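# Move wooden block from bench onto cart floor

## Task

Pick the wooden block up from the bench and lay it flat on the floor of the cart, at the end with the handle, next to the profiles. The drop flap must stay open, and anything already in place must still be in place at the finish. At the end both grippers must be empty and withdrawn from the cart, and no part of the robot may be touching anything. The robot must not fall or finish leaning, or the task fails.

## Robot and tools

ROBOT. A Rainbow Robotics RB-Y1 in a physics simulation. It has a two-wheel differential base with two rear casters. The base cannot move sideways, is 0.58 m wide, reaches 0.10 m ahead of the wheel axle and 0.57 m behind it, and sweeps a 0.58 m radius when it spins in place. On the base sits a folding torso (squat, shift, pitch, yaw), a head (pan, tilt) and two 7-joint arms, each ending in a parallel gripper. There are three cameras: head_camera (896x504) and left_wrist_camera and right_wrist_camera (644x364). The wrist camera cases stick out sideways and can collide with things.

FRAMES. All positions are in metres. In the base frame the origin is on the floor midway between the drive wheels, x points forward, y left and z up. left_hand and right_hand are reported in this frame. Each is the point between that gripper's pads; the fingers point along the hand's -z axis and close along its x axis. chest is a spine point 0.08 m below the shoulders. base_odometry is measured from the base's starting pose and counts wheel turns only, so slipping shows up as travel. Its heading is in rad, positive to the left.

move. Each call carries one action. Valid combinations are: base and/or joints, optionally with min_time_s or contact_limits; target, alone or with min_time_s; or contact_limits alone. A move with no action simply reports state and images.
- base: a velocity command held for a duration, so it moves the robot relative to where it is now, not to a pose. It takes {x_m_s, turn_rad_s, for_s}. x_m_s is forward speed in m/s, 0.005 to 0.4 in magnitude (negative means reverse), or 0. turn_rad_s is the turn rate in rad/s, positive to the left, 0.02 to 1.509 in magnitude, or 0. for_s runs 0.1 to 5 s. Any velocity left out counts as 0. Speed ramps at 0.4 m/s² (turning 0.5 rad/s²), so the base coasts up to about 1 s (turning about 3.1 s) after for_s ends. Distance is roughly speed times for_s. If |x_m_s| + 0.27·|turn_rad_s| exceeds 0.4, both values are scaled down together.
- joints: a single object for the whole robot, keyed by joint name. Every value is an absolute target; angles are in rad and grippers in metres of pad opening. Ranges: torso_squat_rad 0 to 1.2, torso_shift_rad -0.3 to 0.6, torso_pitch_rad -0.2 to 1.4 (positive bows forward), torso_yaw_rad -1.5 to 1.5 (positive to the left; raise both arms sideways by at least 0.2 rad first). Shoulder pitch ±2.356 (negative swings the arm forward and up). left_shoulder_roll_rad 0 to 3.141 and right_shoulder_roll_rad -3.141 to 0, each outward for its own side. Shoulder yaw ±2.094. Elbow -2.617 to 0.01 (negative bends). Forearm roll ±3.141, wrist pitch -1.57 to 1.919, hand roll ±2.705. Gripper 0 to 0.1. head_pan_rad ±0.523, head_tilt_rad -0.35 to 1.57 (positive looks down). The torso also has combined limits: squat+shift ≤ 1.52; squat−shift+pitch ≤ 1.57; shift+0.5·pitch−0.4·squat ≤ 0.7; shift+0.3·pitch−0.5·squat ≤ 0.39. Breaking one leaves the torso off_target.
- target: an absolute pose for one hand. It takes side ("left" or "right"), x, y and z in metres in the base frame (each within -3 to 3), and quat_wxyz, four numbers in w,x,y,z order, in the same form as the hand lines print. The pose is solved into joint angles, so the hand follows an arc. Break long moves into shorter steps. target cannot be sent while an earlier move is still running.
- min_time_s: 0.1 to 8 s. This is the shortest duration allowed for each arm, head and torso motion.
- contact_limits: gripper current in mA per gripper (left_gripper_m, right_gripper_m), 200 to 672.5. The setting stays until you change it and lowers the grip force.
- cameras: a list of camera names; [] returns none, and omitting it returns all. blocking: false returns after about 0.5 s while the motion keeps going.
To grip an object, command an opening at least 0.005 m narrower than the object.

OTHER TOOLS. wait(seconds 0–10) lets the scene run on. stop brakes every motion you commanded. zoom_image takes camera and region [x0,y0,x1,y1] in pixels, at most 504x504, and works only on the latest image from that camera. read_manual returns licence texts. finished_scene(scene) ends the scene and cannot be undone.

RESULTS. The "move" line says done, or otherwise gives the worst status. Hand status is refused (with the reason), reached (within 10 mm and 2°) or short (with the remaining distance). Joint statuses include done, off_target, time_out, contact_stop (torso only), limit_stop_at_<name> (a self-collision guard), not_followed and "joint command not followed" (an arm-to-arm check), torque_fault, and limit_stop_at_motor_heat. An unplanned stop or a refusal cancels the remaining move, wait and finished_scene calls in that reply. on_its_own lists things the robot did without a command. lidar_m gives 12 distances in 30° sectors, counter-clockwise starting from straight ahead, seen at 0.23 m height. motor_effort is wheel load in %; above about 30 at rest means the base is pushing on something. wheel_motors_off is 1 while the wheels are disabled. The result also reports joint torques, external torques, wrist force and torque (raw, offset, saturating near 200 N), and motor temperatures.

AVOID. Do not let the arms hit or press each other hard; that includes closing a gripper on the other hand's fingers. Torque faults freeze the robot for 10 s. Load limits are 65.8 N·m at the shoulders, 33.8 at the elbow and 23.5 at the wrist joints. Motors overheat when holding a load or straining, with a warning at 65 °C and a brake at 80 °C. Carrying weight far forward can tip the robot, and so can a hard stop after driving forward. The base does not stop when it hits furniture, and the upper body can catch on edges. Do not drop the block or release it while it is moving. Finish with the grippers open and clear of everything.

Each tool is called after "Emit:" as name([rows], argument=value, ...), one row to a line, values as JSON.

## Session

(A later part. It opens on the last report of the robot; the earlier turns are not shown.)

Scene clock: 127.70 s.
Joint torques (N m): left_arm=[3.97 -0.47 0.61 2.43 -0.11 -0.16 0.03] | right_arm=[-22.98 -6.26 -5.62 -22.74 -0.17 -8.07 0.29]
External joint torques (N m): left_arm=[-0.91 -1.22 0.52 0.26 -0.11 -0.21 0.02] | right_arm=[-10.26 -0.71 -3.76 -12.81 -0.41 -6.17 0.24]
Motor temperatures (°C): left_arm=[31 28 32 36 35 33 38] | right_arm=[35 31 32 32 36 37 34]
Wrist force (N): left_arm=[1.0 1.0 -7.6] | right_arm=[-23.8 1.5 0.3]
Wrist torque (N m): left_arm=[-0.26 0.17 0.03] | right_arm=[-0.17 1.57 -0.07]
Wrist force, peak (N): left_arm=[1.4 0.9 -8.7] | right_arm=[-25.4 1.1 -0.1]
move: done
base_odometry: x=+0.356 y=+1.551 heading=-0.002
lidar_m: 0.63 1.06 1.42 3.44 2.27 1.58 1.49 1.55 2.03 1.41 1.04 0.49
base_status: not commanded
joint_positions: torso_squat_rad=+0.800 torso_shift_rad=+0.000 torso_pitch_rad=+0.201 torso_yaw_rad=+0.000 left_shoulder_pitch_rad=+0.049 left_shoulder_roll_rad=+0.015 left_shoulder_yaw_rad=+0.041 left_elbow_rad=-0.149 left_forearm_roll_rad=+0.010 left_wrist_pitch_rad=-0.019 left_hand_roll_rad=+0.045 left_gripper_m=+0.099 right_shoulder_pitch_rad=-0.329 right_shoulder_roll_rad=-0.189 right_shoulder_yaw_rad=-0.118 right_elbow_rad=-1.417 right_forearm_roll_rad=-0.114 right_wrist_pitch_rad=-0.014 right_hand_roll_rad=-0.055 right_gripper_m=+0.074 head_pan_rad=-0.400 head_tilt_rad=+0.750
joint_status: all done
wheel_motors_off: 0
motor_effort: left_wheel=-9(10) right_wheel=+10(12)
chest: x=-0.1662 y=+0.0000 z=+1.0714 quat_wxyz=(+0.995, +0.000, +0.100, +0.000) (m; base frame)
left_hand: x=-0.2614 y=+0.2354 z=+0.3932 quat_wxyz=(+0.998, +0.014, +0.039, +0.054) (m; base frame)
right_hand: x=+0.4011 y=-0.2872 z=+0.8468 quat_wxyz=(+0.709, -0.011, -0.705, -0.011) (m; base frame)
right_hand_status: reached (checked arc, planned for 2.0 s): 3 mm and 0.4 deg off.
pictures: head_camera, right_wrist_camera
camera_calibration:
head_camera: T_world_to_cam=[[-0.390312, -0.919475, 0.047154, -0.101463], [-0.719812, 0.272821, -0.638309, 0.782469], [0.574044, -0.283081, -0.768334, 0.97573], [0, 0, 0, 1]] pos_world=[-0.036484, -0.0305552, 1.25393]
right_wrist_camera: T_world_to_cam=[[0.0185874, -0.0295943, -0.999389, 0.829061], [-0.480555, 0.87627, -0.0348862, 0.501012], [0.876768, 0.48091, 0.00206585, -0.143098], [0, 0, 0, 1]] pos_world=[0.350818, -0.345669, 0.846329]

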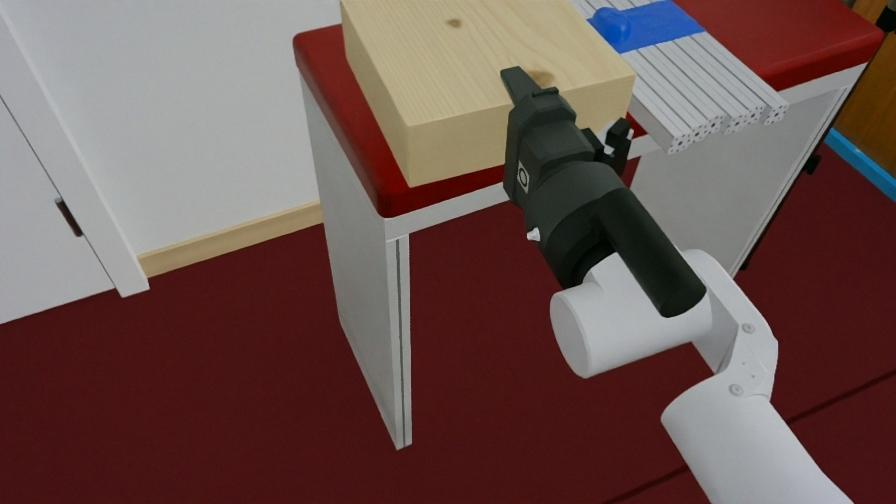

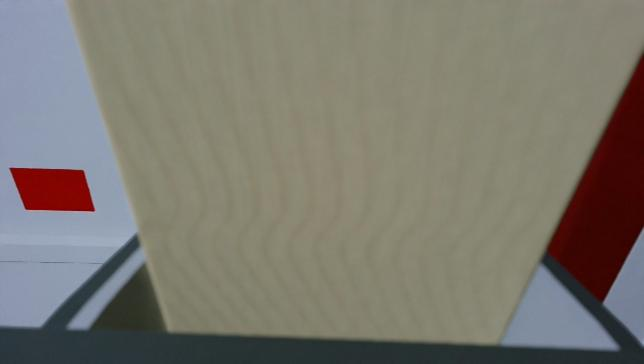

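Emit:
move(base={"x_m_s": -0.15, "for_s": 2.73}, joints={"head_tilt_rad": 0.6, "head_pan_rad": 0.0}, cameras=["head_camera"])

Emit:
move(base={"turn_rad_s": 0.4, "for_s": 3.93}, cameras=["head_camera"])

Emit:
move(base={"x_m_s": -0.25, "for_s": 4.4}, cameras=[])

Emit:
move(base={"x_m_s": -0.25, "for_s": 4.4}, cameras=["head_camera"])

Scene clock: 149.70 s.
Joint torques (N m): left_arm=[4.04 -0.24 0.8 2.37 -0.1 -0.21 0.1] | right_arm=[-23.88 -6.38 -5.29 -22.33 -0.22 -8.16 0.23]
External joint torques (N m): left_arm=[-0.85 -0.99 0.71 0.2 -0.11 -0.26 0.09] | right_arm=[-11.16 -0.84 -3.43 -12.4 -0.46 -6.26 0.18]
Motor temperatures (°C): left_arm=[31 28 32 36 35 33 38] | right_arm=[35 31 32 34 36 38 34]
Wrist force (N): left_arm=[1.3 1.2 -7.2] | right_arm=[-24.5 1.6 0.3]
Wrist torque (N m): left_arm=[-0.27 0.19 0.10] | right_arm=[-0.12 1.51 -0.09]
Wrist force, peak (N): left_arm=[1.6 0.9 -9.0] | right_arm=[-25.9 0.9 -0.1]
move: done
base_odometry: x=-0.055 y=+1.552 heading=-0.003
lidar_m: 0.89 1.49 1.94 4.07 1.65 1.15 1.09 1.12 1.48 3.50 1.30 1.31
base_status: done (sent for 2.73 of 2.73 s)
joint_positions: torso_squat_rad=+0.800 torso_shift_rad=+0.000 torso_pitch_rad=+0.201 torso_yaw_rad=+0.000 left_shoulder_pitch_rad=+0.049 left_shoulder_roll_rad=+0.015 left_shoulder_yaw_rad=+0.041 left_elbow_rad=-0.149 left_forearm_roll_rad=+0.010 left_wrist_pitch_rad=-0.019 left_hand_roll_rad=+0.045 left_gripper_m=+0.099 right_shoulder_pitch_rad=-0.329 right_shoulder_roll_rad=-0.189 right_shoulder_yaw_rad=-0.118 right_elbow_rad=-1.418 right_forearm_roll_rad=-0.114 right_wrist_pitch_rad=-0.014 right_hand_roll_rad=-0.055 right_gripper_m=+0.074 head_pan_rad=+0.000 head_tilt_rad=+0.600
joint_status: all done
wheel_motors_off: 0
motor_effort: left_wheel=-15(28) right_wheel=+16(39)
chest: x=-0.1662 y=+0.0000 z=+1.0714 quat_wxyz=(+0.995, +0.000, +0.100, +0.000) (m; base frame)
left_hand: x=-0.2616 y=+0.2354 z=+0.3932 quat_wxyz=(+0.998, +0.014, +0.039, +0.054) (m; base frame)
right_hand: x=+0.4010 y=-0.2873 z=+0.8466 quat_wxyz=(+0.709, -0.011, -0.705, -0.011) (m; base frame)
pictures: head_camera
camera_calibration:
head_camera: T_world_to_cam=[[-0.00452617, -0.999497, -0.0313847, 0.0381839], [-0.676919, 0.0261634, -0.735592, 0.909805], [0.736044, 0.0179155, -0.676697, 0.877001], [0, 0, 0, 1]] pos_world=[-0.029474, -0.00135076, 1.26391]

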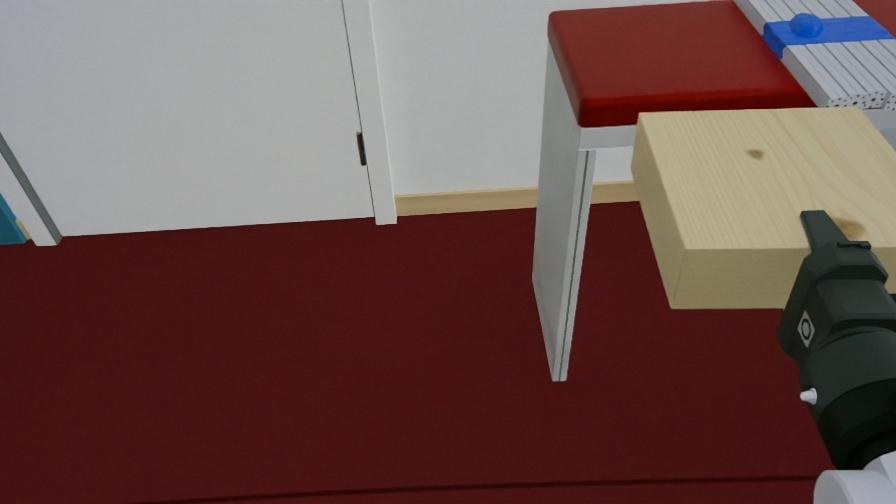

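Scene clock: 154.77 s.
Joint torques (N m): left_arm=[3.66 0.27 0.84 2.43 -0.13 -0.19 -0.04] | right_arm=[-23.77 -7.1 -5.05 -22.29 -0.18 -8.19 0.2]
External joint torques (N m): left_arm=[-1.23 -0.49 0.75 0.26 -0.13 -0.24 -0.05] | right_arm=[-11.05 -1.56 -3.2 -12.36 -0.42 -6.29 0.15]
Motor temperatures (°C): left_arm=[31 28 32 36 35 33 38] | right_arm=[35 31 32 34 36 39 34]
Wrist force (N): left_arm=[1.2 1.3 -7.2] | right_arm=[-24.3 1.3 0.6]
Wrist torque (N m): left_arm=[-0.31 0.17 0.06] | right_arm=[-0.22 1.52 -0.10]
Wrist force, peak (N): left_arm=[1.5 1.2 -8.5] | right_arm=[-25.1 1.6 0.1]
move: done
base_odometry: x=-0.055 y=+1.552 heading=+1.569
lidar_m: 4.07 1.62 1.15 1.08 1.13 1.49 3.66 1.31 1.31 0.90 1.50 1.97
base_status: done (sent for 3.93 of 3.93 s)
joint_positions: torso_squat_rad=+0.800 torso_shift_rad=+0.000 torso_pitch_rad=+0.201 torso_yaw_rad=+0.000 left_shoulder_pitch_rad=+0.049 left_shoulder_roll_rad=+0.015 left_shoulder_yaw_rad=+0.041 left_elbow_rad=-0.149 left_forearm_roll_rad=+0.010 left_wrist_pitch_rad=-0.019 left_hand_roll_rad=+0.045 left_gripper_m=+0.099 right_shoulder_pitch_rad=-0.329 right_shoulder_roll_rad=-0.189 right_shoulder_yaw_rad=-0.118 right_elbow_rad=-1.418 right_forearm_roll_rad=-0.114 right_wrist_pitch_rad=-0.014 right_hand_roll_rad=-0.055 right_gripper_m=+0.074 head_pan_rad=+0.000 head_tilt_rad=+0.600
joint_status: not commanded
wheel_motors_off: 0
motor_effort: left_wheel=+0(35) right_wheel=+21(45)
chest: x=-0.1662 y=+0.0000 z=+1.0714 quat_wxyz=(+0.995, +0.000, +0.100, +0.000) (m; base frame)
left_hand: x=-0.2615 y=+0.2354 z=+0.3932 quat_wxyz=(+0.998, +0.014, +0.039, +0.054) (m; base frame)
right_hand: x=+0.4010 y=-0.2874 z=+0.8466 quat_wxyz=(+0.709, -0.011, -0.705, -0.011) (m; base frame)
pictures: head_camera
camera_calibration:
head_camera: T_world_to_cam=[[-0.00445368, -0.999495, -0.0314534, 0.0381731], [-0.676921, 0.0261648, -0.735591, 0.909873], [0.736042, 0.0180154, -0.676696, 0.876928], [0, 0, 0, 1]] pos_world=[-0.0293739, -0.00145101, 1.26391]

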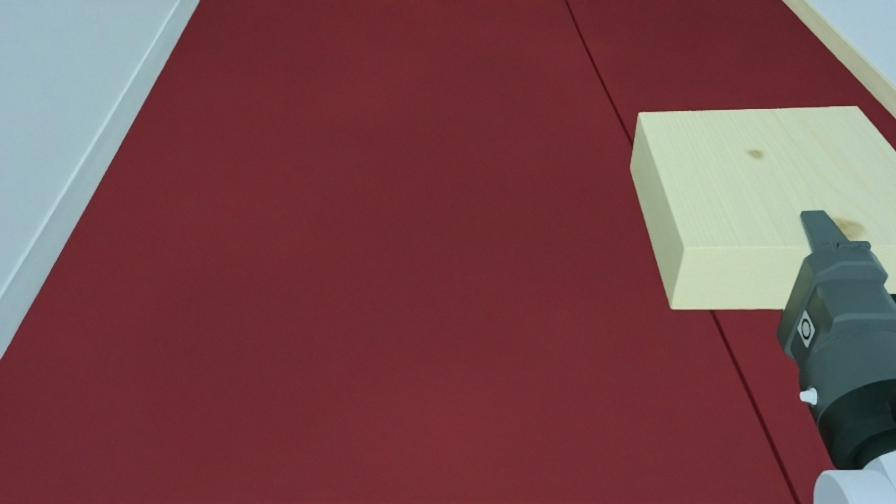

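Scene clock: 160.13 s.
Joint torques (N m): left_arm=[3.88 -0.16 0.91 2.22 0.05 -0.13 0] | right_arm=[-24.26 -7.2 -4.76 -22.17 -0.14 -8.04 0.34]
External joint torques (N m): left_arm=[-1.01 -0.91 0.82 0.06 0.04 -0.17 -0.01] | right_arm=[-11.55 -1.66 -2.9 -12.24 -0.38 -6.15 0.29]
Motor temperatures (°C): left_arm=[31 28 32 36 35 33 38] | right_arm=[36 31 32 35 36 39 34]
Wrist force (N): left_arm=[1.2 0.7 -7.0] | right_arm=[-24.3 1.8 0.5]
Wrist torque (N m): left_arm=[-0.23 0.20 0.09] | right_arm=[0.00 1.45 -0.09]
Wrist force, peak (N): left_arm=[2.3 1.0 -8.3] | right_arm=[-26.1 2.4 0.0]
move: done
base_odometry: x=-0.055 y=+0.452 heading=+1.571
lidar_m: 4.90 1.56 1.10 1.02 1.07 1.44 3.48 1.05 0.78 0.93 1.25 1.23
base_status: done (sent for 4.4 of 4.4 s)
joint_positions: torso_squat_rad=+0.800 torso_shift_rad=+0.000 torso_pitch_rad=+0.201 torso_yaw_rad=+0.000 left_shoulder_pitch_rad=+0.049 left_shoulder_roll_rad=+0.015 left_shoulder_yaw_rad=+0.041 left_elbow_rad=-0.149 left_forearm_roll_rad=+0.010 left_wrist_pitch_rad=-0.019 left_hand_roll_rad=+0.045 left_gripper_m=+0.099 right_shoulder_pitch_rad=-0.329 right_shoulder_roll_rad=-0.189 right_shoulder_yaw_rad=-0.118 right_elbow_rad=-1.418 right_forearm_roll_rad=-0.114 right_wrist_pitch_rad=-0.014 right_hand_roll_rad=-0.055 right_gripper_m=+0.074 head_pan_rad=+0.000 head_tilt_rad=+0.600
joint_status: not commanded
wheel_motors_off: 0
motor_effort: left_wheel=+18(37) right_wheel=-17(37)
chest: x=-0.1662 y=-0.0001 z=+1.0714 quat_wxyz=(+0.995, +0.000, +0.100, +0.000) (m; base frame)
left_hand: x=-0.2616 y=+0.2354 z=+0.3933 quat_wxyz=(+0.998, +0.014, +0.039, +0.054) (m; base frame)
right_hand: x=+0.4010 y=-0.2874 z=+0.8466 quat_wxyz=(+0.710, -0.011, -0.705, -0.011) (m; base frame)
pictures: none
No camera images: "cameras" was empty.

Scene clock: 165.57 s.
Joint torques (N m): left_arm=[3.34 0.01 0.59 2.25 -0.06 -0.15 -0.11] | right_arm=[-23.85 -7.23 -4.56 -22.13 -0.27 -8.19 0.26]
External joint torques (N m): left_arm=[-1.55 -0.74 0.5 0.08 -0.06 -0.2 -0.11] | right_arm=[-11.14 -1.68 -2.71 -12.2 -0.5 -6.29 0.21]
Motor temperatures (°C): left_arm=[31 28 32 36 35 33 38] | right_arm=[36 31 32 35 36 39 34]
Wrist force (N): left_arm=[1.2 0.8 -7.7] | right_arm=[-23.6 1.2 0.4]
Wrist torque (N m): left_arm=[-0.24 0.20 0.08] | right_arm=[-0.34 1.52 -0.08]
Wrist force, peak (N): left_arm=[1.1 1.3 -8.5] | right_arm=[-25.4 2.5 -0.6]
move: done
base_odometry: x=-0.054 y=-0.648 heading=+1.572
lidar_m: 4.59 1.48 1.04 0.98 1.02 1.36 3.41 2.32 0.78 0.75 0.76 1.02
base_status: done (sent for 4.4 of 4.4 s)
joint_positions: torso_squat_rad=+0.800 torso_shift_rad=+0.000 torso_pitch_rad=+0.201 torso_yaw_rad=+0.000 left_shoulder_pitch_rad=+0.049 left_shoulder_roll_rad=+0.015 left_shoulder_yaw_rad=+0.041 left_elbow_rad=-0.149 left_forearm_roll_rad=+0.010 left_wrist_pitch_rad=-0.019 left_hand_roll_rad=+0.045 left_gripper_m=+0.099 right_shoulder_pitch_rad=-0.329 right_shoulder_roll_rad=-0.189 right_shoulder_yaw_rad=-0.118 right_elbow_rad=-1.418 right_forearm_roll_rad=-0.114 right_wrist_pitch_rad=-0.014 right_hand_roll_rad=-0.055 right_gripper_m=+0.074 head_pan_rad=+0.000 head_tilt_rad=+0.600
joint_status: not commanded
wheel_motors_off: 0
motor_effort: left_wheel=+17(33) right_wheel=-16(42)
chest: x=-0.1662 y=-0.0001 z=+1.0714 quat_wxyz=(+0.995, +0.000, +0.100, +0.000) (m; base frame)
left_hand: x=-0.2616 y=+0.2354 z=+0.3933 quat_wxyz=(+0.998, +0.014, +0.039, +0.054) (m; base frame)
right_hand: x=+0.4010 y=-0.2874 z=+0.8466 quat_wxyz=(+0.710, -0.011, -0.705, -0.011) (m; base frame)
pictures: head_camera
camera_calibration:
head_camera: T_world_to_cam=[[-0.00445236, -0.999495, -0.0314531, 0.0381728], [-0.676972, 0.0261625, -0.735544, 0.909813], [0.735996, 0.018018, -0.676746, 0.87699], [0, 0, 0, 1]] pos_world=[-0.0293739, -0.00145102, 1.26391]

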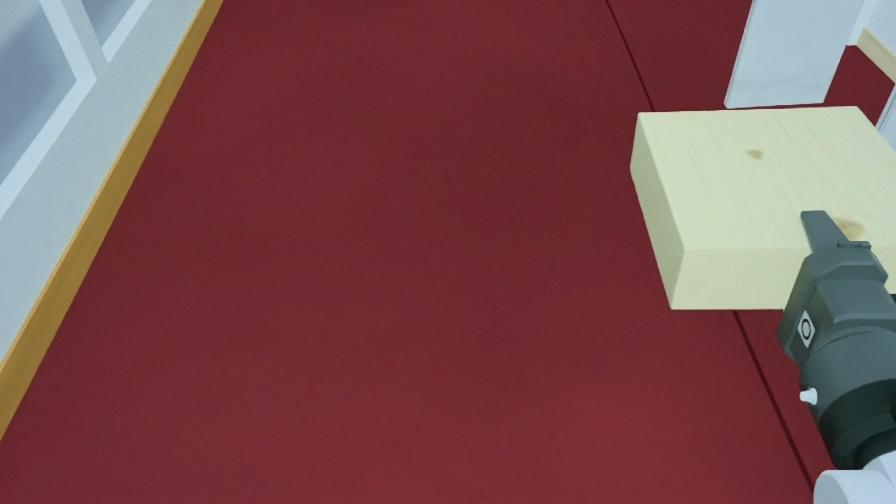

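Emit:
move(base={"turn_rad_s": -0.4, "for_s": 1.97}, joints={"head_tilt_rad": 0.75}, cameras=["head_camera"])

Scene clock: 173.30 s.
Joint torques (N m): left_arm=[3.73 -0.05 0.95 2.37 -0.07 -0.2 -0.01] | right_arm=[-24.03 -7.75 -4.76 -22.13 -0.07 -8.09 0.25]
External joint torques (N m): left_arm=[-1.15 -0.8 0.85 0.19 -0.08 -0.25 -0.01] | right_arm=[-11.32 -2.21 -2.9 -12.2 -0.3 -6.19 0.2]
Motor temperatures (°C): left_arm=[31 28 32 36 35 33 38] | right_arm=[36 31 32 35 36 39 34]
Wrist force (N): left_arm=[1.4 1.4 -7.8] | right_arm=[-24.2 2.5 0.3]
Wrist torque (N m): left_arm=[-0.35 0.25 0.05] | right_arm=[-0.16 1.52 -0.09]
Wrist force, peak (N): left_arm=[1.1 1.1 -8.7] | right_arm=[-25.0 1.0 0.7]
move: done
base_odometry: x=-0.054 y=-0.648 heading=+0.786
lidar_m: 0.83 2.17 2.19 1.18 0.99 0.98 1.13 1.88 3.47 0.87 0.73 0.73
base_status: done (sent for 1.97 of 1.97 s)
joint_positions: torso_squat_rad=+0.800 torso_shift_rad=+0.000 torso_pitch_rad=+0.201 torso_yaw_rad=+0.000 left_shoulder_pitch_rad=+0.049 left_shoulder_roll_rad=+0.015 left_shoulder_yaw_rad=+0.041 left_elbow_rad=-0.149 left_forearm_roll_rad=+0.010 left_wrist_pitch_rad=-0.019 left_hand_roll_rad=+0.045 left_gripper_m=+0.099 right_shoulder_pitch_rad=-0.329 right_shoulder_roll_rad=-0.189 right_shoulder_yaw_rad=-0.118 right_elbow_rad=-1.418 right_forearm_roll_rad=-0.114 right_wrist_pitch_rad=-0.014 right_hand_roll_rad=-0.055 right_gripper_m=+0.074 head_pan_rad=+0.000 head_tilt_rad=+0.750
joint_status: all done
wheel_motors_off: 0
motor_effort: left_wheel=+22(46) right_wheel=-1(39)
chest: x=-0.1662 y=-0.0001 z=+1.0714 quat_wxyz=(+0.995, +0.000, +0.100, +0.000) (m; base frame)
left_hand: x=-0.2615 y=+0.2354 z=+0.3933 quat_wxyz=(+0.998, +0.014, +0.039, +0.054) (m; base frame)
right_hand: x=+0.4010 y=-0.2874 z=+0.8466 quat_wxyz=(+0.710, -0.011, -0.705, -0.011) (m; base frame)
pictures: head_camera
camera_calibration:
head_camera: T_world_to_cam=[[-0.00910406, -0.999495, -0.0304338, 0.0363998], [-0.77926, 0.0261639, -0.626155, 0.760958], [0.626635, 0.0180153, -0.779105, 0.994869], [0, 0, 0, 1]] pos_world=[-0.030104, -0.00145101, 1.25269]

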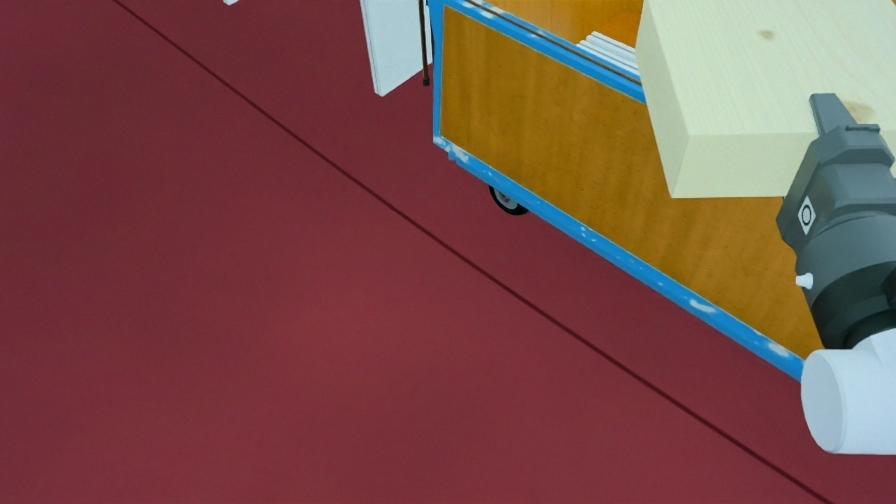

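Emit:
move(base={"x_m_s": 0.15, "for_s": 3.0}, joints={"head_tilt_rad": 0.9, "head_pan_rad": -0.4})

Scene clock: 178.40 s.
Joint torques (N m): left_arm=[4.43 -0.18 0.55 2.37 -0.06 -0.14 -0.05] | right_arm=[-24.2 -7.12 -4.57 -22.3 -0.02 -8.12 0.35]
External joint torques (N m): left_arm=[-0.45 -0.93 0.46 0.2 -0.06 -0.19 -0.05] | right_arm=[-11.49 -1.57 -2.72 -12.37 -0.25 -6.22 0.3]
Motor temperatures (°C): left_arm=[31 28 32 36 35 33 38] | right_arm=[36 31 32 35 36 39 34]
Wrist force (N): left_arm=[1.9 1.1 -7.2] | right_arm=[-24.6 1.2 0.1]
Wrist torque (N m): left_arm=[-0.24 0.27 0.03] | right_arm=[-0.21 1.49 -0.08]
Wrist force, peak (N): left_arm=[0.9 1.0 -8.5] | right_arm=[-25.4 2.1 -0.5]
move: done
base_odometry: x=+0.264 y=-0.330 heading=+0.786
lidar_m: 0.47 1.76 2.93 1.58 1.32 1.32 1.50 2.47 2.97 0.49 0.41 0.40
base_status: done (sent for 3 of 3 s)
joint_positions: torso_squat_rad=+0.800 torso_shift_rad=+0.000 torso_pitch_rad=+0.201 torso_yaw_rad=+0.000 left_shoulder_pitch_rad=+0.049 left_shoulder_roll_rad=+0.015 left_shoulder_yaw_rad=+0.041 left_elbow_rad=-0.149 left_forearm_roll_rad=+0.010 left_wrist_pitch_rad=-0.019 left_hand_roll_rad=+0.045 left_gripper_m=+0.099 right_shoulder_pitch_rad=-0.329 right_shoulder_roll_rad=-0.189 right_shoulder_yaw_rad=-0.118 right_elbow_rad=-1.418 right_forearm_roll_rad=-0.114 right_wrist_pitch_rad=-0.014 right_hand_roll_rad=-0.055 right_gripper_m=+0.074 head_pan_rad=-0.400 head_tilt_rad=+0.900
joint_status: all done
wheel_motors_off: 0
motor_effort: left_wheel=-7(47) right_wheel=+8(39)
chest: x=-0.1661 y=-0.0001 z=+1.0714 quat_wxyz=(+0.995, +0.000, +0.100, +0.000) (m; base frame)
left_hand: x=-0.2614 y=+0.2354 z=+0.3933 quat_wxyz=(+0.998, +0.014, +0.039, +0.054) (m; base frame)
right_hand: x=+0.4011 y=-0.2874 z=+0.8464 quat_wxyz=(+0.710, -0.011, -0.704, -0.011) (m; base frame)
pictures: head_camera, left_wrist_camera, right_wrist_camera
camera_calibration:
head_camera: T_world_to_cam=[[-0.394275, -0.917696, 0.0488055, -0.103908], [-0.79652, 0.31476, -0.516219, 0.620462], [0.45837, -0.242407, -0.855065, 1.07307], [0, 0, 0, 1]] pos_world=[-0.0386216, -0.0305325, 1.24291]
left_wrist_camera: T_world_to_cam=[[0.987248, 0.135559, -0.0834581, 0.258445], [0.158336, -0.89042, 0.426711, 0.112293], [-0.0164683, -0.434484, -0.900529, 0.524606], [0, 0, 0, 1]] pos_world=[-0.26429, 0.292887, 0.446075]
right_wrist_camera: T_world_to_cam=[[0.0180759, -0.0293017, -0.999407, 0.829049], [-0.480262, 0.876451, -0.034383, 0.50071], [0.876939, 0.480599, 0.00177018, -0.142917], [0, 0, 0, 1]] pos_world=[0.350816, -0.34587, 0.846027]

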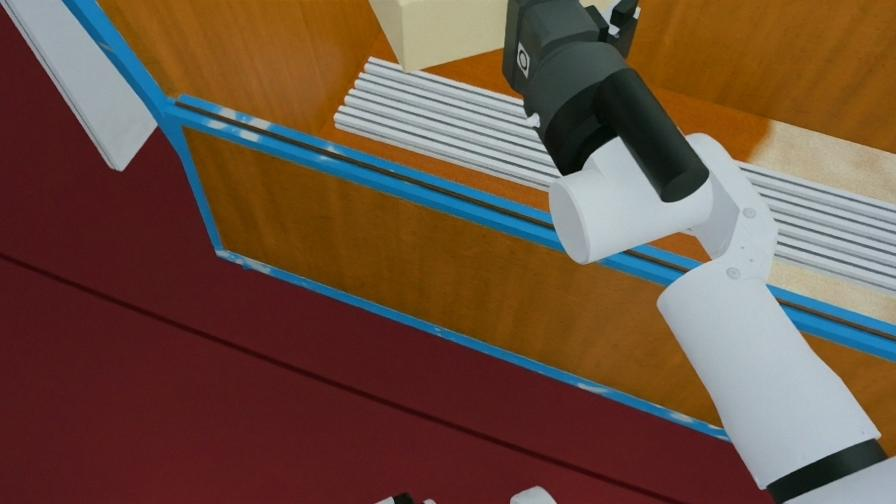

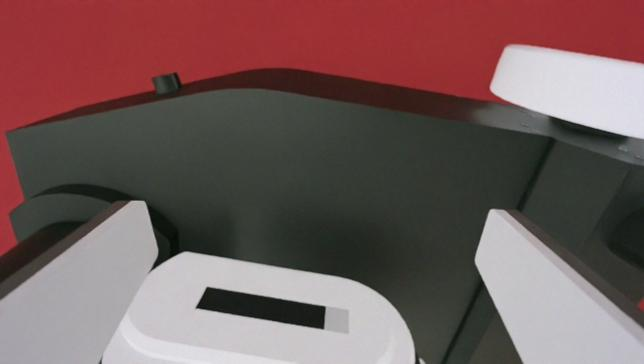

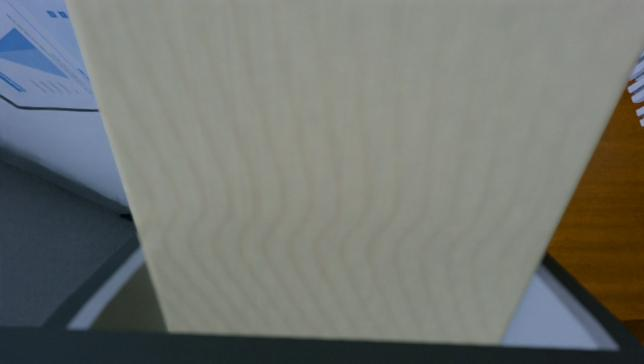

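Emit:
move(base={"x_m_s": -0.1, "for_s": 1.45}, joints={"left_shoulder_roll_rad": 0.35, "left_elbow_rad": -0.6}, cameras=[])

Emit:
move(base={"turn_rad_s": -0.3, "for_s": 2.5}, cameras=["head_camera"])

Emit:
move(target={"side": "right", "x": 0.32, "y": -0.36, "z": 0.87, "quat_wxyz": [0.707, -0.0106, -0.707, -0.0106]}, min_time_s=2, cameras=["head_camera"])

Scene clock: 200.73 s.
Joint torques (N m): left_arm=[0.1 7.57 2.58 -2.04 -0.06 -0.9 -0.07] | right_arm=[-23.92 -6.98 -4.69 -22.21 -0.24 -8.15 0.23]
External joint torques (N m): left_arm=[-0.62 -2.14 0.22 0.43 -0.11 -0.12 -0.06] | right_arm=[-11.21 -1.44 -2.84 -12.28 -0.47 -6.25 0.18]
Motor temperatures (°C): left_arm=[31 28 32 36 35 33 38] | right_arm=[36 31 32 36 36 40 34]
Wrist force (N): left_arm=[-1.1 -0.7 -6.9] | right_arm=[-24.2 1.0 0.3]
Wrist torque (N m): left_arm=[-0.17 0.10 0.06] | right_arm=[-0.22 1.41 -0.06]
Wrist force, peak (N): left_arm=[1.5 1.4 -8.4] | right_arm=[-26.1 2.6 -0.2]
move: done
base_odometry: x=+0.160 y=-0.434 heading=+0.787
lidar_m: 0.59 1.88 2.67 1.45 1.22 1.21 1.38 2.29 2.96 0.60 0.51 0.50
base_status: done (sent for 1.47 of 1.47 s)
joint_positions: torso_squat_rad=+0.800 torso_shift_rad=+0.000 torso_pitch_rad=+0.201 torso_yaw_rad=+0.000 left_shoulder_pitch_rad=+0.049 left_shoulder_roll_rad=+0.350 left_shoulder_yaw_rad=+0.041 left_elbow_rad=-0.600 left_forearm_roll_rad=+0.010 left_wrist_pitch_rad=-0.019 left_hand_roll_rad=+0.045 left_gripper_m=+0.099 right_shoulder_pitch_rad=-0.329 right_shoulder_roll_rad=-0.189 right_shoulder_yaw_rad=-0.118 right_elbow_rad=-1.418 right_forearm_roll_rad=-0.114 right_wrist_pitch_rad=-0.014 right_hand_roll_rad=-0.055 right_gripper_m=+0.074 head_pan_rad=-0.400 head_tilt_rad=+0.900
joint_status: all done
wheel_motors_off: 0
motor_effort: left_wheel=+18(39) right_wheel=-25(37)
chest: x=-0.1661 y=-0.0001 z=+1.0714 quat_wxyz=(+0.995, +0.000, +0.100, +0.000) (m; base frame)
left_hand: x=-0.0371 y=+0.4731 z=+0.4547 quat_wxyz=(+0.968, +0.165, -0.189, -0.021) (m; base frame)
right_hand: x=+0.4010 y=-0.2874 z=+0.8465 quat_wxyz=(+0.710, -0.011, -0.705, -0.011) (m; base frame)
pictures: none
No camera images: "cameras" was empty.

Scene clock: 204.17 s.
Joint torques (N m): left_arm=[0.39 7.76 2.88 -1.96 -0.13 -0.88 0.03] | right_arm=[-24.01 -7.28 -4.46 -22.15 -0.2 -8.14 0.28]
External joint torques (N m): left_arm=[-0.32 -1.95 0.52 0.51 -0.19 -0.11 0.04] | right_arm=[-11.3 -1.74 -2.61 -12.22 -0.43 -6.25 0.23]
Motor temperatures (°C): left_arm=[31 28 32 36 35 33 38] | right_arm=[36 31 32 36 36 40 34]
Wrist force (N): left_arm=[-1.2 -0.7 -6.7] | right_arm=[-24.2 1.9 0.4]
Wrist torque (N m): left_arm=[-0.17 0.11 0.07] | right_arm=[-0.15 1.54 -0.08]
Wrist force, peak (N): left_arm=[-1.4 -0.7 -7.6] | right_arm=[-24.9 1.4 -0.2]
move: done
base_odometry: x=+0.160 y=-0.434 heading=+0.038
lidar_m: 0.50 0.53 0.73 5.00 1.76 1.26 1.22 1.28 1.74 4.52 0.73 0.53
base_status: done (sent for 2.5 of 2.5 s)
joint_positions: torso_squat_rad=+0.800 torso_shift_rad=+0.000 torso_pitch_rad=+0.201 torso_yaw_rad=+0.000 left_shoulder_pitch_rad=+0.049 left_shoulder_roll_rad=+0.350 left_shoulder_yaw_rad=+0.041 left_elbow_rad=-0.600 left_forearm_roll_rad=+0.010 left_wrist_pitch_rad=-0.019 left_hand_roll_rad=+0.045 left_gripper_m=+0.099 right_shoulder_pitch_rad=-0.329 right_shoulder_roll_rad=-0.189 right_shoulder_yaw_rad=-0.118 right_elbow_rad=-1.418 right_forearm_roll_rad=-0.114 right_wrist_pitch_rad=-0.014 right_hand_roll_rad=-0.055 right_gripper_m=+0.074 head_pan_rad=-0.400 head_tilt_rad=+0.900
joint_status: not commanded
wheel_motors_off: 0
motor_effort: left_wheel=+21(38) right_wheel=-1(50)
chest: x=-0.1661 y=-0.0001 z=+1.0714 quat_wxyz=(+0.995, +0.000, +0.100, +0.000) (m; base frame)
left_hand: x=-0.0371 y=+0.4731 z=+0.4547 quat_wxyz=(+0.968, +0.165, -0.189, -0.021) (m; base frame)
right_hand: x=+0.4010 y=-0.2874 z=+0.8465 quat_wxyz=(+0.710, -0.011, -0.705, -0.011) (m; base frame)
pictures: head_camera
camera_calibration:
head_camera: T_world_to_cam=[[-0.394295, -0.91769, 0.0487529, -0.103922], [-0.796443, 0.314769, -0.516333, 0.620447], [0.458487, -0.242416, -0.854999, 1.07309], [0, 0, 0, 1]] pos_world=[-0.0388217, -0.0305325, 1.24291]

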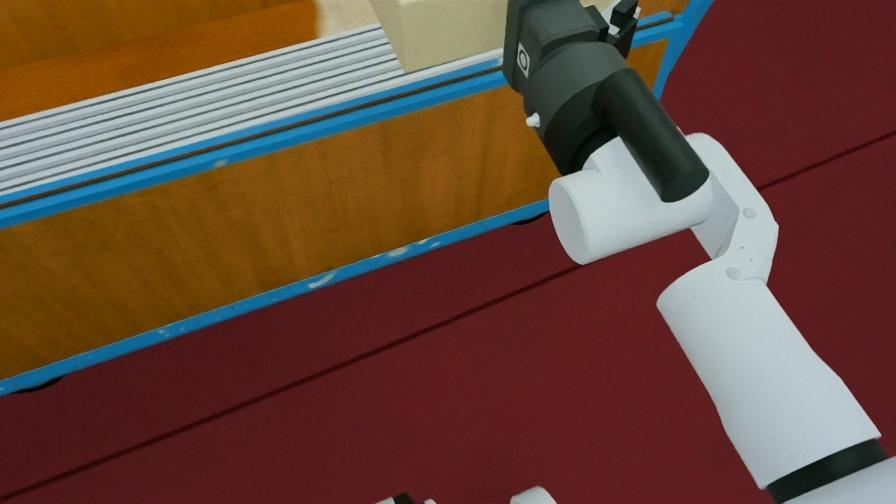

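Scene clock: 206.50 s.
Joint torques (N m): left_arm=[0.12 7.96 2.5 -2.04 -0.09 -0.94 -0.04] | right_arm=[-15.76 -12.1 -7.67 -21.35 -0.11 -7.8 -0.34]
External joint torques (N m): left_arm=[-0.59 -1.74 0.13 0.43 -0.14 -0.17 -0.03] | right_arm=[-8.38 -3.65 -2.82 -12.12 -0.34 -5.94 -0.39]
Motor temperatures (°C): left_arm=[31 28 32 36 35 33 38] | right_arm=[36 31 32 36 36 40 34]
Wrist force (N): left_arm=[-1.4 -0.3 -6.7] | right_arm=[-24.4 1.7 0.3]
Wrist torque (N m): left_arm=[-0.23 0.10 0.11] | right_arm=[-0.16 1.49 -0.06]
Wrist force, peak (N): left_arm=[-2.2 -0.5 -7.5] | right_arm=[-25.3 1.3 1.3]
move: done
base_odometry: x=+0.160 y=-0.434 heading=+0.038
lidar_m: 0.51 0.53 0.74 4.99 1.76 1.26 1.21 1.27 1.73 4.52 0.74 0.53
base_status: not commanded
joint_positions: torso_squat_rad=+0.800 torso_shift_rad=+0.000 torso_pitch_rad=+0.201 torso_yaw_rad=+0.000 left_shoulder_pitch_rad=+0.049 left_shoulder_roll_rad=+0.350 left_shoulder_yaw_rad=+0.041 left_elbow_rad=-0.600 left_forearm_roll_rad=+0.010 left_wrist_pitch_rad=-0.019 left_hand_roll_rad=+0.045 left_gripper_m=+0.099 right_shoulder_pitch_rad=-0.014 right_shoulder_roll_rad=-0.408 right_shoulder_yaw_rad=-0.108 right_elbow_rad=-1.731 right_forearm_roll_rad=-0.236 right_wrist_pitch_rad=+0.008 right_hand_roll_rad=-0.184 right_gripper_m=+0.074 head_pan_rad=-0.400 head_tilt_rad=+0.900
joint_status: all done
wheel_motors_off: 0
motor_effort: left_wheel=+21(21) right_wheel=-1(3)
chest: x=-0.1661 y=-0.0001 z=+1.0714 quat_wxyz=(+0.995, +0.000, +0.100, +0.000) (m; base frame)
left_hand: x=-0.0371 y=+0.4731 z=+0.4547 quat_wxyz=(+0.968, +0.165, -0.189, -0.021) (m; base frame)
right_hand: x=+0.3197 y=-0.3601 z=+0.8672 quat_wxyz=(+0.709, -0.011, -0.705, -0.011) (m; base frame)
right_hand_status: reached (checked arc, planned for 2.0 s): 3 mm and 0.4 deg off.
pictures: head_camera
camera_calibration:
head_camera: T_world_to_cam=[[-0.394295, -0.91769, 0.0487529, -0.103922], [-0.796443, 0.314769, -0.516333, 0.620447], [0.458487, -0.242416, -0.854999, 1.07309], [0, 0, 0, 1]] pos_world=[-0.0388217, -0.0305325, 1.24291]

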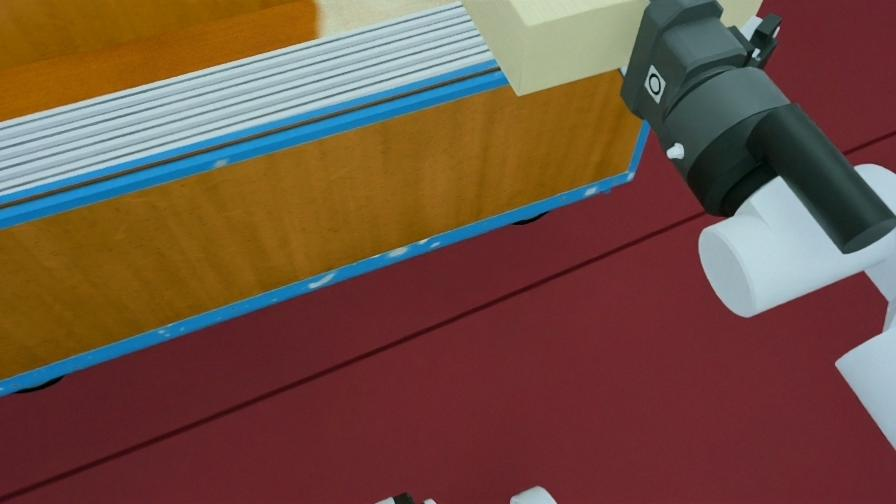

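Emit:
move(joints={"torso_yaw_rad": 0.9, "head_pan_rad": -0.2}, min_time_s=4, cameras=["head_camera"])

Scene clock: 212.43 s.
Joint torques (N m): left_arm=[-1.24 11.45 3.93 -2.63 0 -0.98 -0.05] | right_arm=[-17.88 -9.44 -6.35 -21.63 -0.24 -7.86 -0.27]
External joint torques (N m): left_arm=[-0.12 -2.3 0.61 0.38 -0.08 -0.12 -0.04] | right_arm=[-8.55 -3.41 -3.29 -11.8 -0.48 -5.96 -0.32]
Motor temperatures (°C): left_arm=[31 28 32 36 35 33 38] | right_arm=[36 31 32 36 36 40 34]
Wrist force (N): left_arm=[-2.1 -1.5 -5.9] | right_arm=[-23.7 -2.0 1.9]
Wrist torque (N m): left_arm=[-0.11 0.02 0.11] | right_arm=[-0.47 1.56 -0.09]
Wrist force, peak (N): left_arm=[-2.0 -0.6 -7.5] | right_arm=[-24.6 -1.5 2.2]
move: done
base_odometry: x=+0.160 y=-0.434 heading=+0.038
lidar_m: 0.50 0.52 0.73 4.99 1.77 1.26 1.20 1.28 1.73 4.53 0.74 0.52
base_status: not commanded
joint_positions: torso_squat_rad=+0.800 torso_shift_rad=+0.000 torso_pitch_rad=+0.201 torso_yaw_rad=+0.900 left_shoulder_pitch_rad=+0.049 left_shoulder_roll_rad=+0.350 left_shoulder_yaw_rad=+0.041 left_elbow_rad=-0.600 left_forearm_roll_rad=+0.010 left_wrist_pitch_rad=-0.019 left_hand_roll_rad=+0.045 left_gripper_m=+0.099 right_shoulder_pitch_rad=-0.014 right_shoulder_roll_rad=-0.408 right_shoulder_yaw_rad=-0.108 right_elbow_rad=-1.731 right_forearm_roll_rad=-0.236 right_wrist_pitch_rad=+0.008 right_hand_roll_rad=-0.184 right_gripper_m=+0.074 head_pan_rad=-0.200 head_tilt_rad=+0.900
joint_status: all done
wheel_motors_off: 0
motor_effort: left_wheel=+20(21) right_wheel=+0(3)
chest: x=-0.1661 y=+0.0001 z=+1.0714 quat_wxyz=(+0.896, +0.044, +0.090, +0.433) (m; base frame)
left_hand: x=-0.4926 y=+0.4895 z=+0.5473 quat_wxyz=(+0.866, +0.313, -0.098, +0.377) (m; base frame)
right_hand: x=+0.4044 y=+0.1810 z=+0.8500 quat_wxyz=(+0.644, +0.352, -0.638, +0.231) (m; base frame)
pictures: head_camera
camera_calibration:
head_camera: T_world_to_cam=[[0.61909, -0.76943, -0.15718, 0.281074], [-0.708578, -0.460994, -0.53423, 0.655398], [0.338594, 0.442111, -0.830598, 1.02615], [0, 0, 0, 1]] pos_world=[-0.0570575, 0.0647287, 1.24663]

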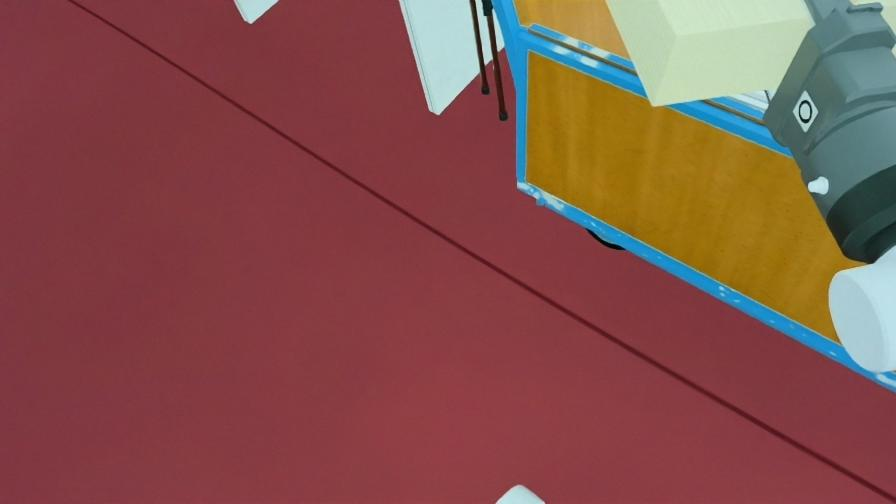

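Emit:
move(target={"side": "right", "x": 0.40, "y": 0.14, "z": 0.95, "quat_wxyz": [0.6124, 0.3536, -0.6124, 0.3536]}, min_time_s=3, cameras=["head_camera"])

Emit:
move(joints={"torso_squat_rad": 0.85, "torso_shift_rad": 0.08, "torso_pitch_rad": 0.35}, min_time_s=2, cameras=["head_camera"])

Scene clock: 219.73 s.
Joint torques (N m): left_arm=[-1.18 11.53 3.87 -2.49 -0.04 -1.03 0.01] | right_arm=[-15.8 -14.04 -16.87 -16.66 0.41 -7.53 -0.23]
External joint torques (N m): left_arm=[-0.06 -2.21 0.55 0.53 -0.12 -0.18 0.02] | right_arm=[-8.61 -2.81 -8.94 -9.45 0.06 -5.75 -0.28]
Motor temperatures (°C): left_arm=[31 28 32 36 35 33 38] | right_arm=[36 31 32 36 36 40 34]
Wrist force (N): left_arm=[-1.9 -1.5 -6.4] | right_arm=[-24.2 1.3 0.7]
Wrist torque (N m): left_arm=[-0.12 0.02 0.08] | right_arm=[-0.14 1.51 -0.07]
Wrist force, peak (N): left_arm=[-1.9 -1.5 -7.2] | right_arm=[-24.8 -2.2 2.2]
move: done
base_odometry: x=+0.160 y=-0.434 heading=+0.038
lidar_m: 0.49 0.53 0.73 4.99 1.74 1.27 1.21 1.28 1.73 4.52 0.72 0.53
base_status: not commanded
joint_positions: torso_squat_rad=+0.800 torso_shift_rad=+0.000 torso_pitch_rad=+0.201 torso_yaw_rad=+0.900 left_shoulder_pitch_rad=+0.049 left_shoulder_roll_rad=+0.350 left_shoulder_yaw_rad=+0.041 left_elbow_rad=-0.600 left_forearm_roll_rad=+0.010 left_wrist_pitch_rad=-0.019 left_hand_roll_rad=+0.045 left_gripper_m=+0.099 right_shoulder_pitch_rad=+0.158 right_shoulder_roll_rad=-0.919 right_shoulder_yaw_rad=-0.166 right_elbow_rad=-2.081 right_forearm_roll_rad=-0.445 right_wrist_pitch_rad=+0.217 right_hand_roll_rad=-0.350 right_gripper_m=+0.074 head_pan_rad=-0.200 head_tilt_rad=+0.900
joint_status: all done
wheel_motors_off: 0
motor_effort: left_wheel=+20(21) right_wheel=+0(3)
chest: x=-0.1661 y=+0.0001 z=+1.0714 quat_wxyz=(+0.896, +0.044, +0.090, +0.433) (m; base frame)
left_hand: x=-0.4926 y=+0.4895 z=+0.5473 quat_wxyz=(+0.866, +0.313, -0.098, +0.377) (m; base frame)
right_hand: x=+0.4000 y=+0.1396 z=+0.9472 quat_wxyz=(+0.615, +0.353, -0.610, +0.354) (m; base frame)
right_hand_status: reached (checked arc, planned for 3.0 s): 3 mm and 0.4 deg off.
pictures: head_camera
camera_calibration:
head_camera: T_world_to_cam=[[0.61909, -0.76943, -0.15718, 0.281074], [-0.708578, -0.460994, -0.53423, 0.655398], [0.338594, 0.442111, -0.830598, 1.02615], [0, 0, 0, 1]] pos_world=[-0.0570575, 0.0647287, 1.24663]

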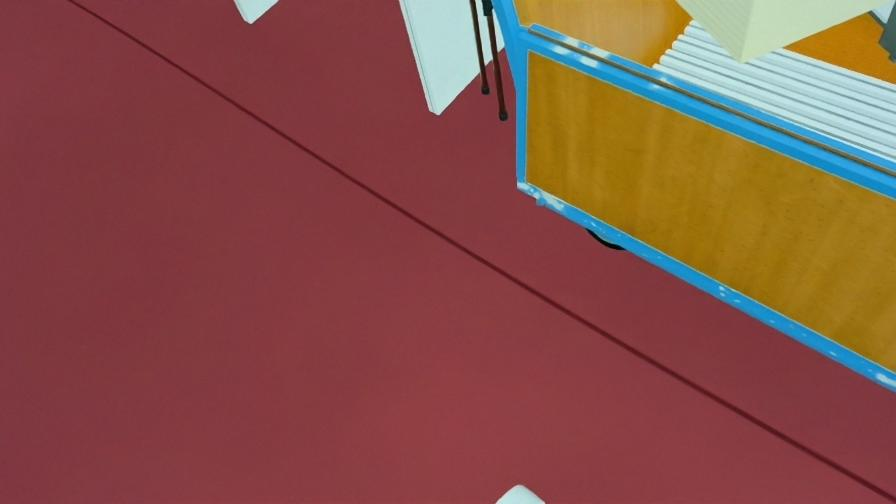

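Scene clock: 222.03 s.
Joint torques (N m): left_arm=[1.4 13.88 4.43 -1.51 -0.02 -0.79 -0.12] | right_arm=[-14.27 -12.62 -14.72 -17.2 0.51 -7.91 -0.33]
External joint torques (N m): left_arm=[-0.41 -2.39 0.45 0.31 -0.11 -0.17 -0.11] | right_arm=[-8.22 -2.87 -7.81 -9.12 0.2 -6.06 -0.38]
Motor temperatures (°C): left_arm=[31 28 32 36 34 33 38] | right_arm=[36 31 32 36 36 40 34]
Wrist force (N): left_arm=[-0.5 -1.7 -6.0] | right_arm=[-23.8 -1.7 -0.8]
Wrist torque (N m): left_arm=[-0.13 0.18 0.07] | right_arm=[-0.37 1.53 -0.09]
Wrist force, peak (N): left_arm=[-2.1 -1.3 -7.2] | right_arm=[-24.7 -1.5 -1.1]
move: done
base_odometry: x=+0.160 y=-0.434 heading=+0.038
lidar_m: 0.50 0.52 0.72 4.98 1.76 1.26 1.21 1.27 1.71 4.52 0.73 0.52
base_status: not commanded
joint_positions: torso_squat_rad=+0.850 torso_shift_rad=+0.080 torso_pitch_rad=+0.351 torso_yaw_rad=+0.900 left_shoulder_pitch_rad=+0.049 left_shoulder_roll_rad=+0.350 left_shoulder_yaw_rad=+0.041 left_elbow_rad=-0.600 left_forearm_roll_rad=+0.010 left_wrist_pitch_rad=-0.019 left_hand_roll_rad=+0.045 left_gripper_m=+0.099 right_shoulder_pitch_rad=+0.158 right_shoulder_roll_rad=-0.919 right_shoulder_yaw_rad=-0.166 right_elbow_rad=-2.081 right_forearm_roll_rad=-0.445 right_wrist_pitch_rad=+0.217 right_hand_roll_rad=-0.350 right_gripper_m=+0.074 head_pan_rad=-0.200 head_tilt_rad=+0.900
joint_status: all done
wheel_motors_off: 0
motor_effort: left_wheel=+20(22) right_wheel=+0(2)
chest: x=-0.0845 y=+0.0001 z=+1.0316 quat_wxyz=(+0.887, +0.076, +0.157, +0.428) (m; base frame)
left_hand: x=-0.4858 y=+0.4895 z=+0.5622 quat_wxyz=(+0.871, +0.340, -0.033, +0.353) (m; base frame)
right_hand: x=+0.4567 y=+0.1396 z=+0.8242 quat_wxyz=(+0.659, +0.378, -0.563, +0.326) (m; base frame)
pictures: head_camera
camera_calibration:
head_camera: T_world_to_cam=[[0.588633, -0.769429, -0.247974, 0.315387], [-0.780495, -0.461016, -0.422247, 0.57035], [0.210568, 0.442091, -0.871904, 0.99726], [0, 0, 0, 1]] pos_world=[0.0495165, 0.0647287, 1.18855]

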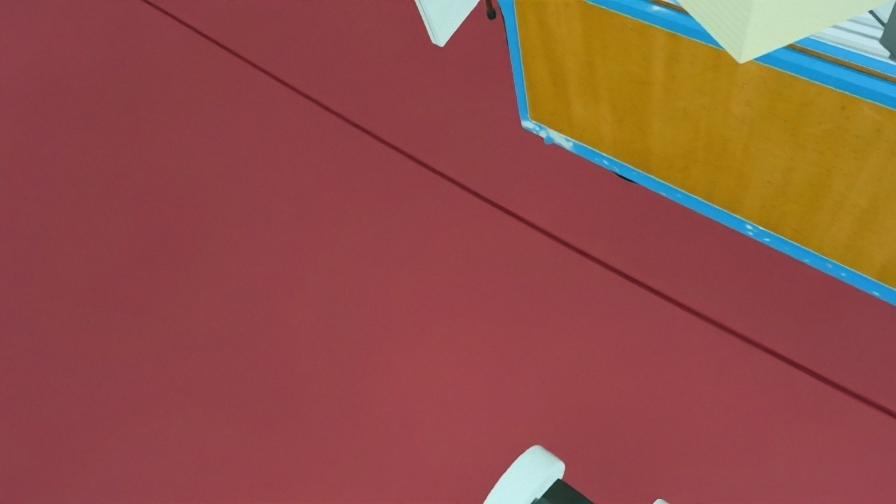

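Emit:
move(target={"side": "right", "x": 0.45, "y": 0.12, "z": 0.93, "quat_wxyz": [0.5964, 0.3799, -0.5964, 0.3799]}, min_time_s=2.5, cameras=[])

Emit:
move(joints={"torso_squat_rad": 0.9, "torso_shift_rad": 0.16, "torso_pitch_rad": 0.5, "head_pan_rad": -0.5, "head_tilt_rad": 0.6}, min_time_s=2, cameras=["head_camera"])

Emit:
move(target={"side": "right", "x": 0.48, "y": 0.10, "z": 0.90, "quat_wxyz": [0.5964, 0.3799, -0.5964, 0.3799]}, min_time_s=2.5, cameras=["head_camera"])

Scene clock: 227.17 s.
Joint torques (N m): left_arm=[1.57 14.01 4.51 -1.39 0.04 -0.85 -0.09] | right_arm=[-12.53 -13.66 -17.55 -13.33 0.63 -7.23 -0.19]
External joint torques (N m): left_arm=[-0.24 -2.26 0.53 0.42 -0.05 -0.23 -0.08] | right_arm=[-7.41 -2.69 -9.07 -7.56 0.25 -5.49 -0.24]
Motor temperatures (°C): left_arm=[31 28 32 36 34 33 38] | right_arm=[35 31 32 36 36 40 34]
Wrist force (N): left_arm=[-0.3 -2.0 -5.8] | right_arm=[-23.8 0.9 0.4]
Wrist torque (N m): left_arm=[-0.06 0.16 0.10] | right_arm=[-0.12 1.56 -0.07]
Wrist force, peak (N): left_arm=[-1.1 -1.7 -7.3] | right_arm=[-24.6 1.7 1.2]
move: done
base_odometry: x=+0.160 y=-0.434 heading=+0.038
lidar_m: 0.50 0.53 0.74 4.99 1.76 1.27 1.21 1.28 1.71 4.52 0.74 0.53
base_status: not commanded
joint_positions: torso_squat_rad=+0.850 torso_shift_rad=+0.080 torso_pitch_rad=+0.351 torso_yaw_rad=+0.900 left_shoulder_pitch_rad=+0.049 left_shoulder_roll_rad=+0.350 left_shoulder_yaw_rad=+0.041 left_elbow_rad=-0.600 left_forearm_roll_rad=+0.010 left_wrist_pitch_rad=-0.019 left_hand_roll_rad=+0.045 left_gripper_m=+0.099 right_shoulder_pitch_rad=+0.314 right_shoulder_roll_rad=-1.158 right_shoulder_yaw_rad=-0.417 right_elbow_rad=-2.282 right_forearm_roll_rad=-0.566 right_wrist_pitch_rad=+0.239 right_hand_roll_rad=-0.415 right_gripper_m=+0.074 head_pan_rad=-0.200 head_tilt_rad=+0.900
joint_status: all done
wheel_motors_off: 0
motor_effort: left_wheel=+20(22) right_wheel=+0(2)
chest: x=-0.0845 y=+0.0001 z=+1.0316 quat_wxyz=(+0.887, +0.076, +0.157, +0.428) (m; base frame)
left_hand: x=-0.4858 y=+0.4895 z=+0.5622 quat_wxyz=(+0.871, +0.340, -0.033, +0.353) (m; base frame)
right_hand: x=+0.4502 y=+0.1197 z=+0.9276 quat_wxyz=(+0.599, +0.379, -0.595, +0.380) (m; base frame)
right_hand_status: reached (checked arc, planned for 2.5 s): 2 mm and 0.4 deg off.
pictures: none
No camera images: "cameras" was empty.

Scene clock: 229.47 s.
Joint torques (N m): left_arm=[4.01 15.73 5.19 -0.27 0.05 -0.53 0.04] | right_arm=[-12.45 -12.45 -16.09 -14.8 0.58 -7.67 -0.19]
External joint torques (N m): left_arm=[-0.68 -2.7 0.64 0.3 -0.05 -0.15 0.04] | right_arm=[-8.19 -2.74 -8.4 -7.94 0.25 -5.85 -0.24]
Motor temperatures (°C): left_arm=[31 29 32 36 34 33 38] | right_arm=[35 31 32 36 36 40 34]
Wrist force (N): left_arm=[0.1 -3.0 -6.4] | right_arm=[-23.6 -1.6 -0.5]
Wrist torque (N m): left_arm=[-0.04 0.20 0.10] | right_arm=[-0.41 1.56 -0.10]
Wrist force, peak (N): left_arm=[-1.1 -2.9 -7.0] | right_arm=[-24.9 -0.9 0.4]
move: done
base_odometry: x=+0.160 y=-0.434 heading=+0.038
lidar_m: 0.51 0.54 0.73 4.99 1.76 1.26 1.21 1.28 1.72 4.53 0.74 0.54
base_status: not commanded
joint_positions: torso_squat_rad=+0.900 torso_shift_rad=+0.160 torso_pitch_rad=+0.501 torso_yaw_rad=+0.900 left_shoulder_pitch_rad=+0.049 left_shoulder_roll_rad=+0.350 left_shoulder_yaw_rad=+0.041 left_elbow_rad=-0.600 left_forearm_roll_rad=+0.010 left_wrist_pitch_rad=-0.019 left_hand_roll_rad=+0.045 left_gripper_m=+0.099 right_shoulder_pitch_rad=+0.314 right_shoulder_roll_rad=-1.158 right_shoulder_yaw_rad=-0.417 right_elbow_rad=-2.282 right_forearm_roll_rad=-0.566 right_wrist_pitch_rad=+0.239 right_hand_roll_rad=-0.415 right_gripper_m=+0.074 head_pan_rad=-0.500 head_tilt_rad=+0.600
joint_status: all done
wheel_motors_off: 0
motor_effort: left_wheel=+20(21) right_wheel=-2(3)
chest: x=-0.0099 y=+0.0001 z=+0.9815 quat_wxyz=(+0.872, +0.108, +0.223, +0.421) (m; base frame)
left_hand: x=-0.4768 y=+0.4895 z=+0.5773 quat_wxyz=(+0.871, +0.366, +0.033, +0.326) (m; base frame)
right_hand: x=+0.5034 y=+0.1196 z=+0.7987 quat_wxyz=(+0.642, +0.406, -0.548, +0.350) (m; base frame)
pictures: head_camera
camera_calibration:
head_camera: T_world_to_cam=[[0.327721, -0.919941, -0.215192, 0.230395], [-0.837302, -0.177299, -0.517195, 0.731923], [0.437635, 0.349676, -0.828373, 0.849105], [0, 0, 0, 1]] pos_world=[0.165737, 0.0448078, 1.1315]

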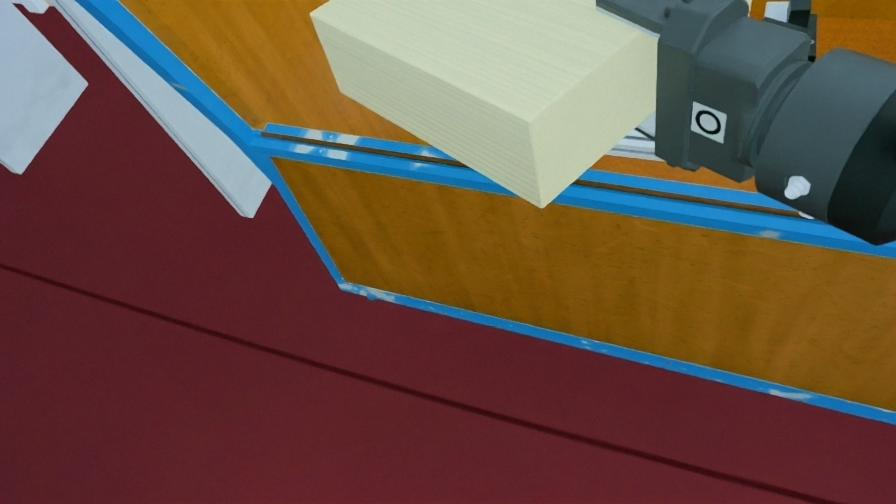

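Scene clock: 232.30 s.
Joint torques (N m): left_arm=[4.16 16.01 5.33 -0.12 0.01 -0.53 -0.09] | right_arm=[-9.71 -11.58 -15.7 -11.58 1.2 -7.05 -0.34]
External joint torques (N m): left_arm=[-0.54 -2.41 0.79 0.46 -0.09 -0.15 -0.09] | right_arm=[-6.79 -2.65 -8.36 -6.74 0.68 -5.34 -0.39]
Motor temperatures (°C): left_arm=[31 29 32 36 34 33 38] | right_arm=[35 31 32 35 36 40 34]
Wrist force (N): left_arm=[-0.5 -2.7 -5.5] | right_arm=[-24.1 1.4 1.3]
Wrist torque (N m): left_arm=[-0.02 0.08 0.10] | right_arm=[-0.24 1.50 -0.09]
Wrist force, peak (N): left_arm=[-0.6 -3.5 -6.5] | right_arm=[-24.9 2.0 1.6]
move: done
base_odometry: x=+0.160 y=-0.434 heading=+0.038
lidar_m: 0.50 0.53 0.72 4.99 1.77 1.27 1.20 1.27 1.72 4.52 0.73 0.54
base_status: not commanded
joint_positions: torso_squat_rad=+0.900 torso_shift_rad=+0.160 torso_pitch_rad=+0.501 torso_yaw_rad=+0.900 left_shoulder_pitch_rad=+0.049 left_shoulder_roll_rad=+0.350 left_shoulder_yaw_rad=+0.041 left_elbow_rad=-0.600 left_forearm_roll_rad=+0.010 left_wrist_pitch_rad=-0.019 left_hand_roll_rad=+0.045 left_gripper_m=+0.099 right_shoulder_pitch_rad=+0.421 right_shoulder_roll_rad=-1.191 right_shoulder_yaw_rad=-0.744 right_elbow_rad=-2.547 right_forearm_roll_rad=-0.623 right_wrist_pitch_rad=+0.427 right_hand_roll_rad=-0.452 right_gripper_m=+0.074 head_pan_rad=-0.500 head_tilt_rad=+0.600
joint_status: all done
wheel_motors_off: 0
motor_effort: left_wheel=+20(22) right_wheel=-1(3)
chest: x=-0.0099 y=+0.0001 z=+0.9815 quat_wxyz=(+0.872, +0.108, +0.223, +0.421) (m; base frame)
left_hand: x=-0.4768 y=+0.4895 z=+0.5773 quat_wxyz=(+0.871, +0.366, +0.033, +0.326) (m; base frame)
right_hand: x=+0.4800 y=+0.1004 z=+0.8980 quat_wxyz=(+0.598, +0.379, -0.596, +0.379) (m; base frame)
right_hand_status: reached (checked arc, planned for 2.5 s): 2 mm and 0.2 deg off.
pictures: head_camera
camera_calibration:
head_camera: T_world_to_cam=[[0.327721, -0.919941, -0.215192, 0.230395], [-0.837302, -0.177299, -0.517195, 0.731923], [0.437635, 0.349676, -0.828373, 0.849105], [0, 0, 0, 1]] pos_world=[0.165737, 0.0448078, 1.1315]

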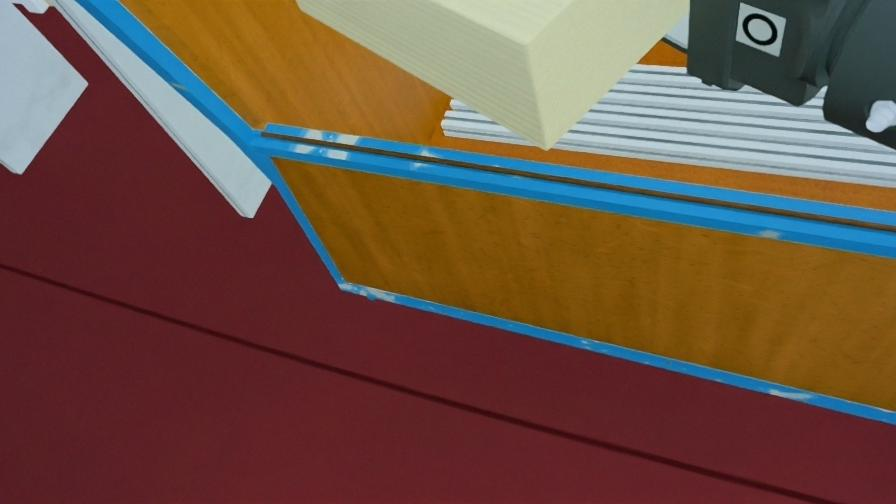

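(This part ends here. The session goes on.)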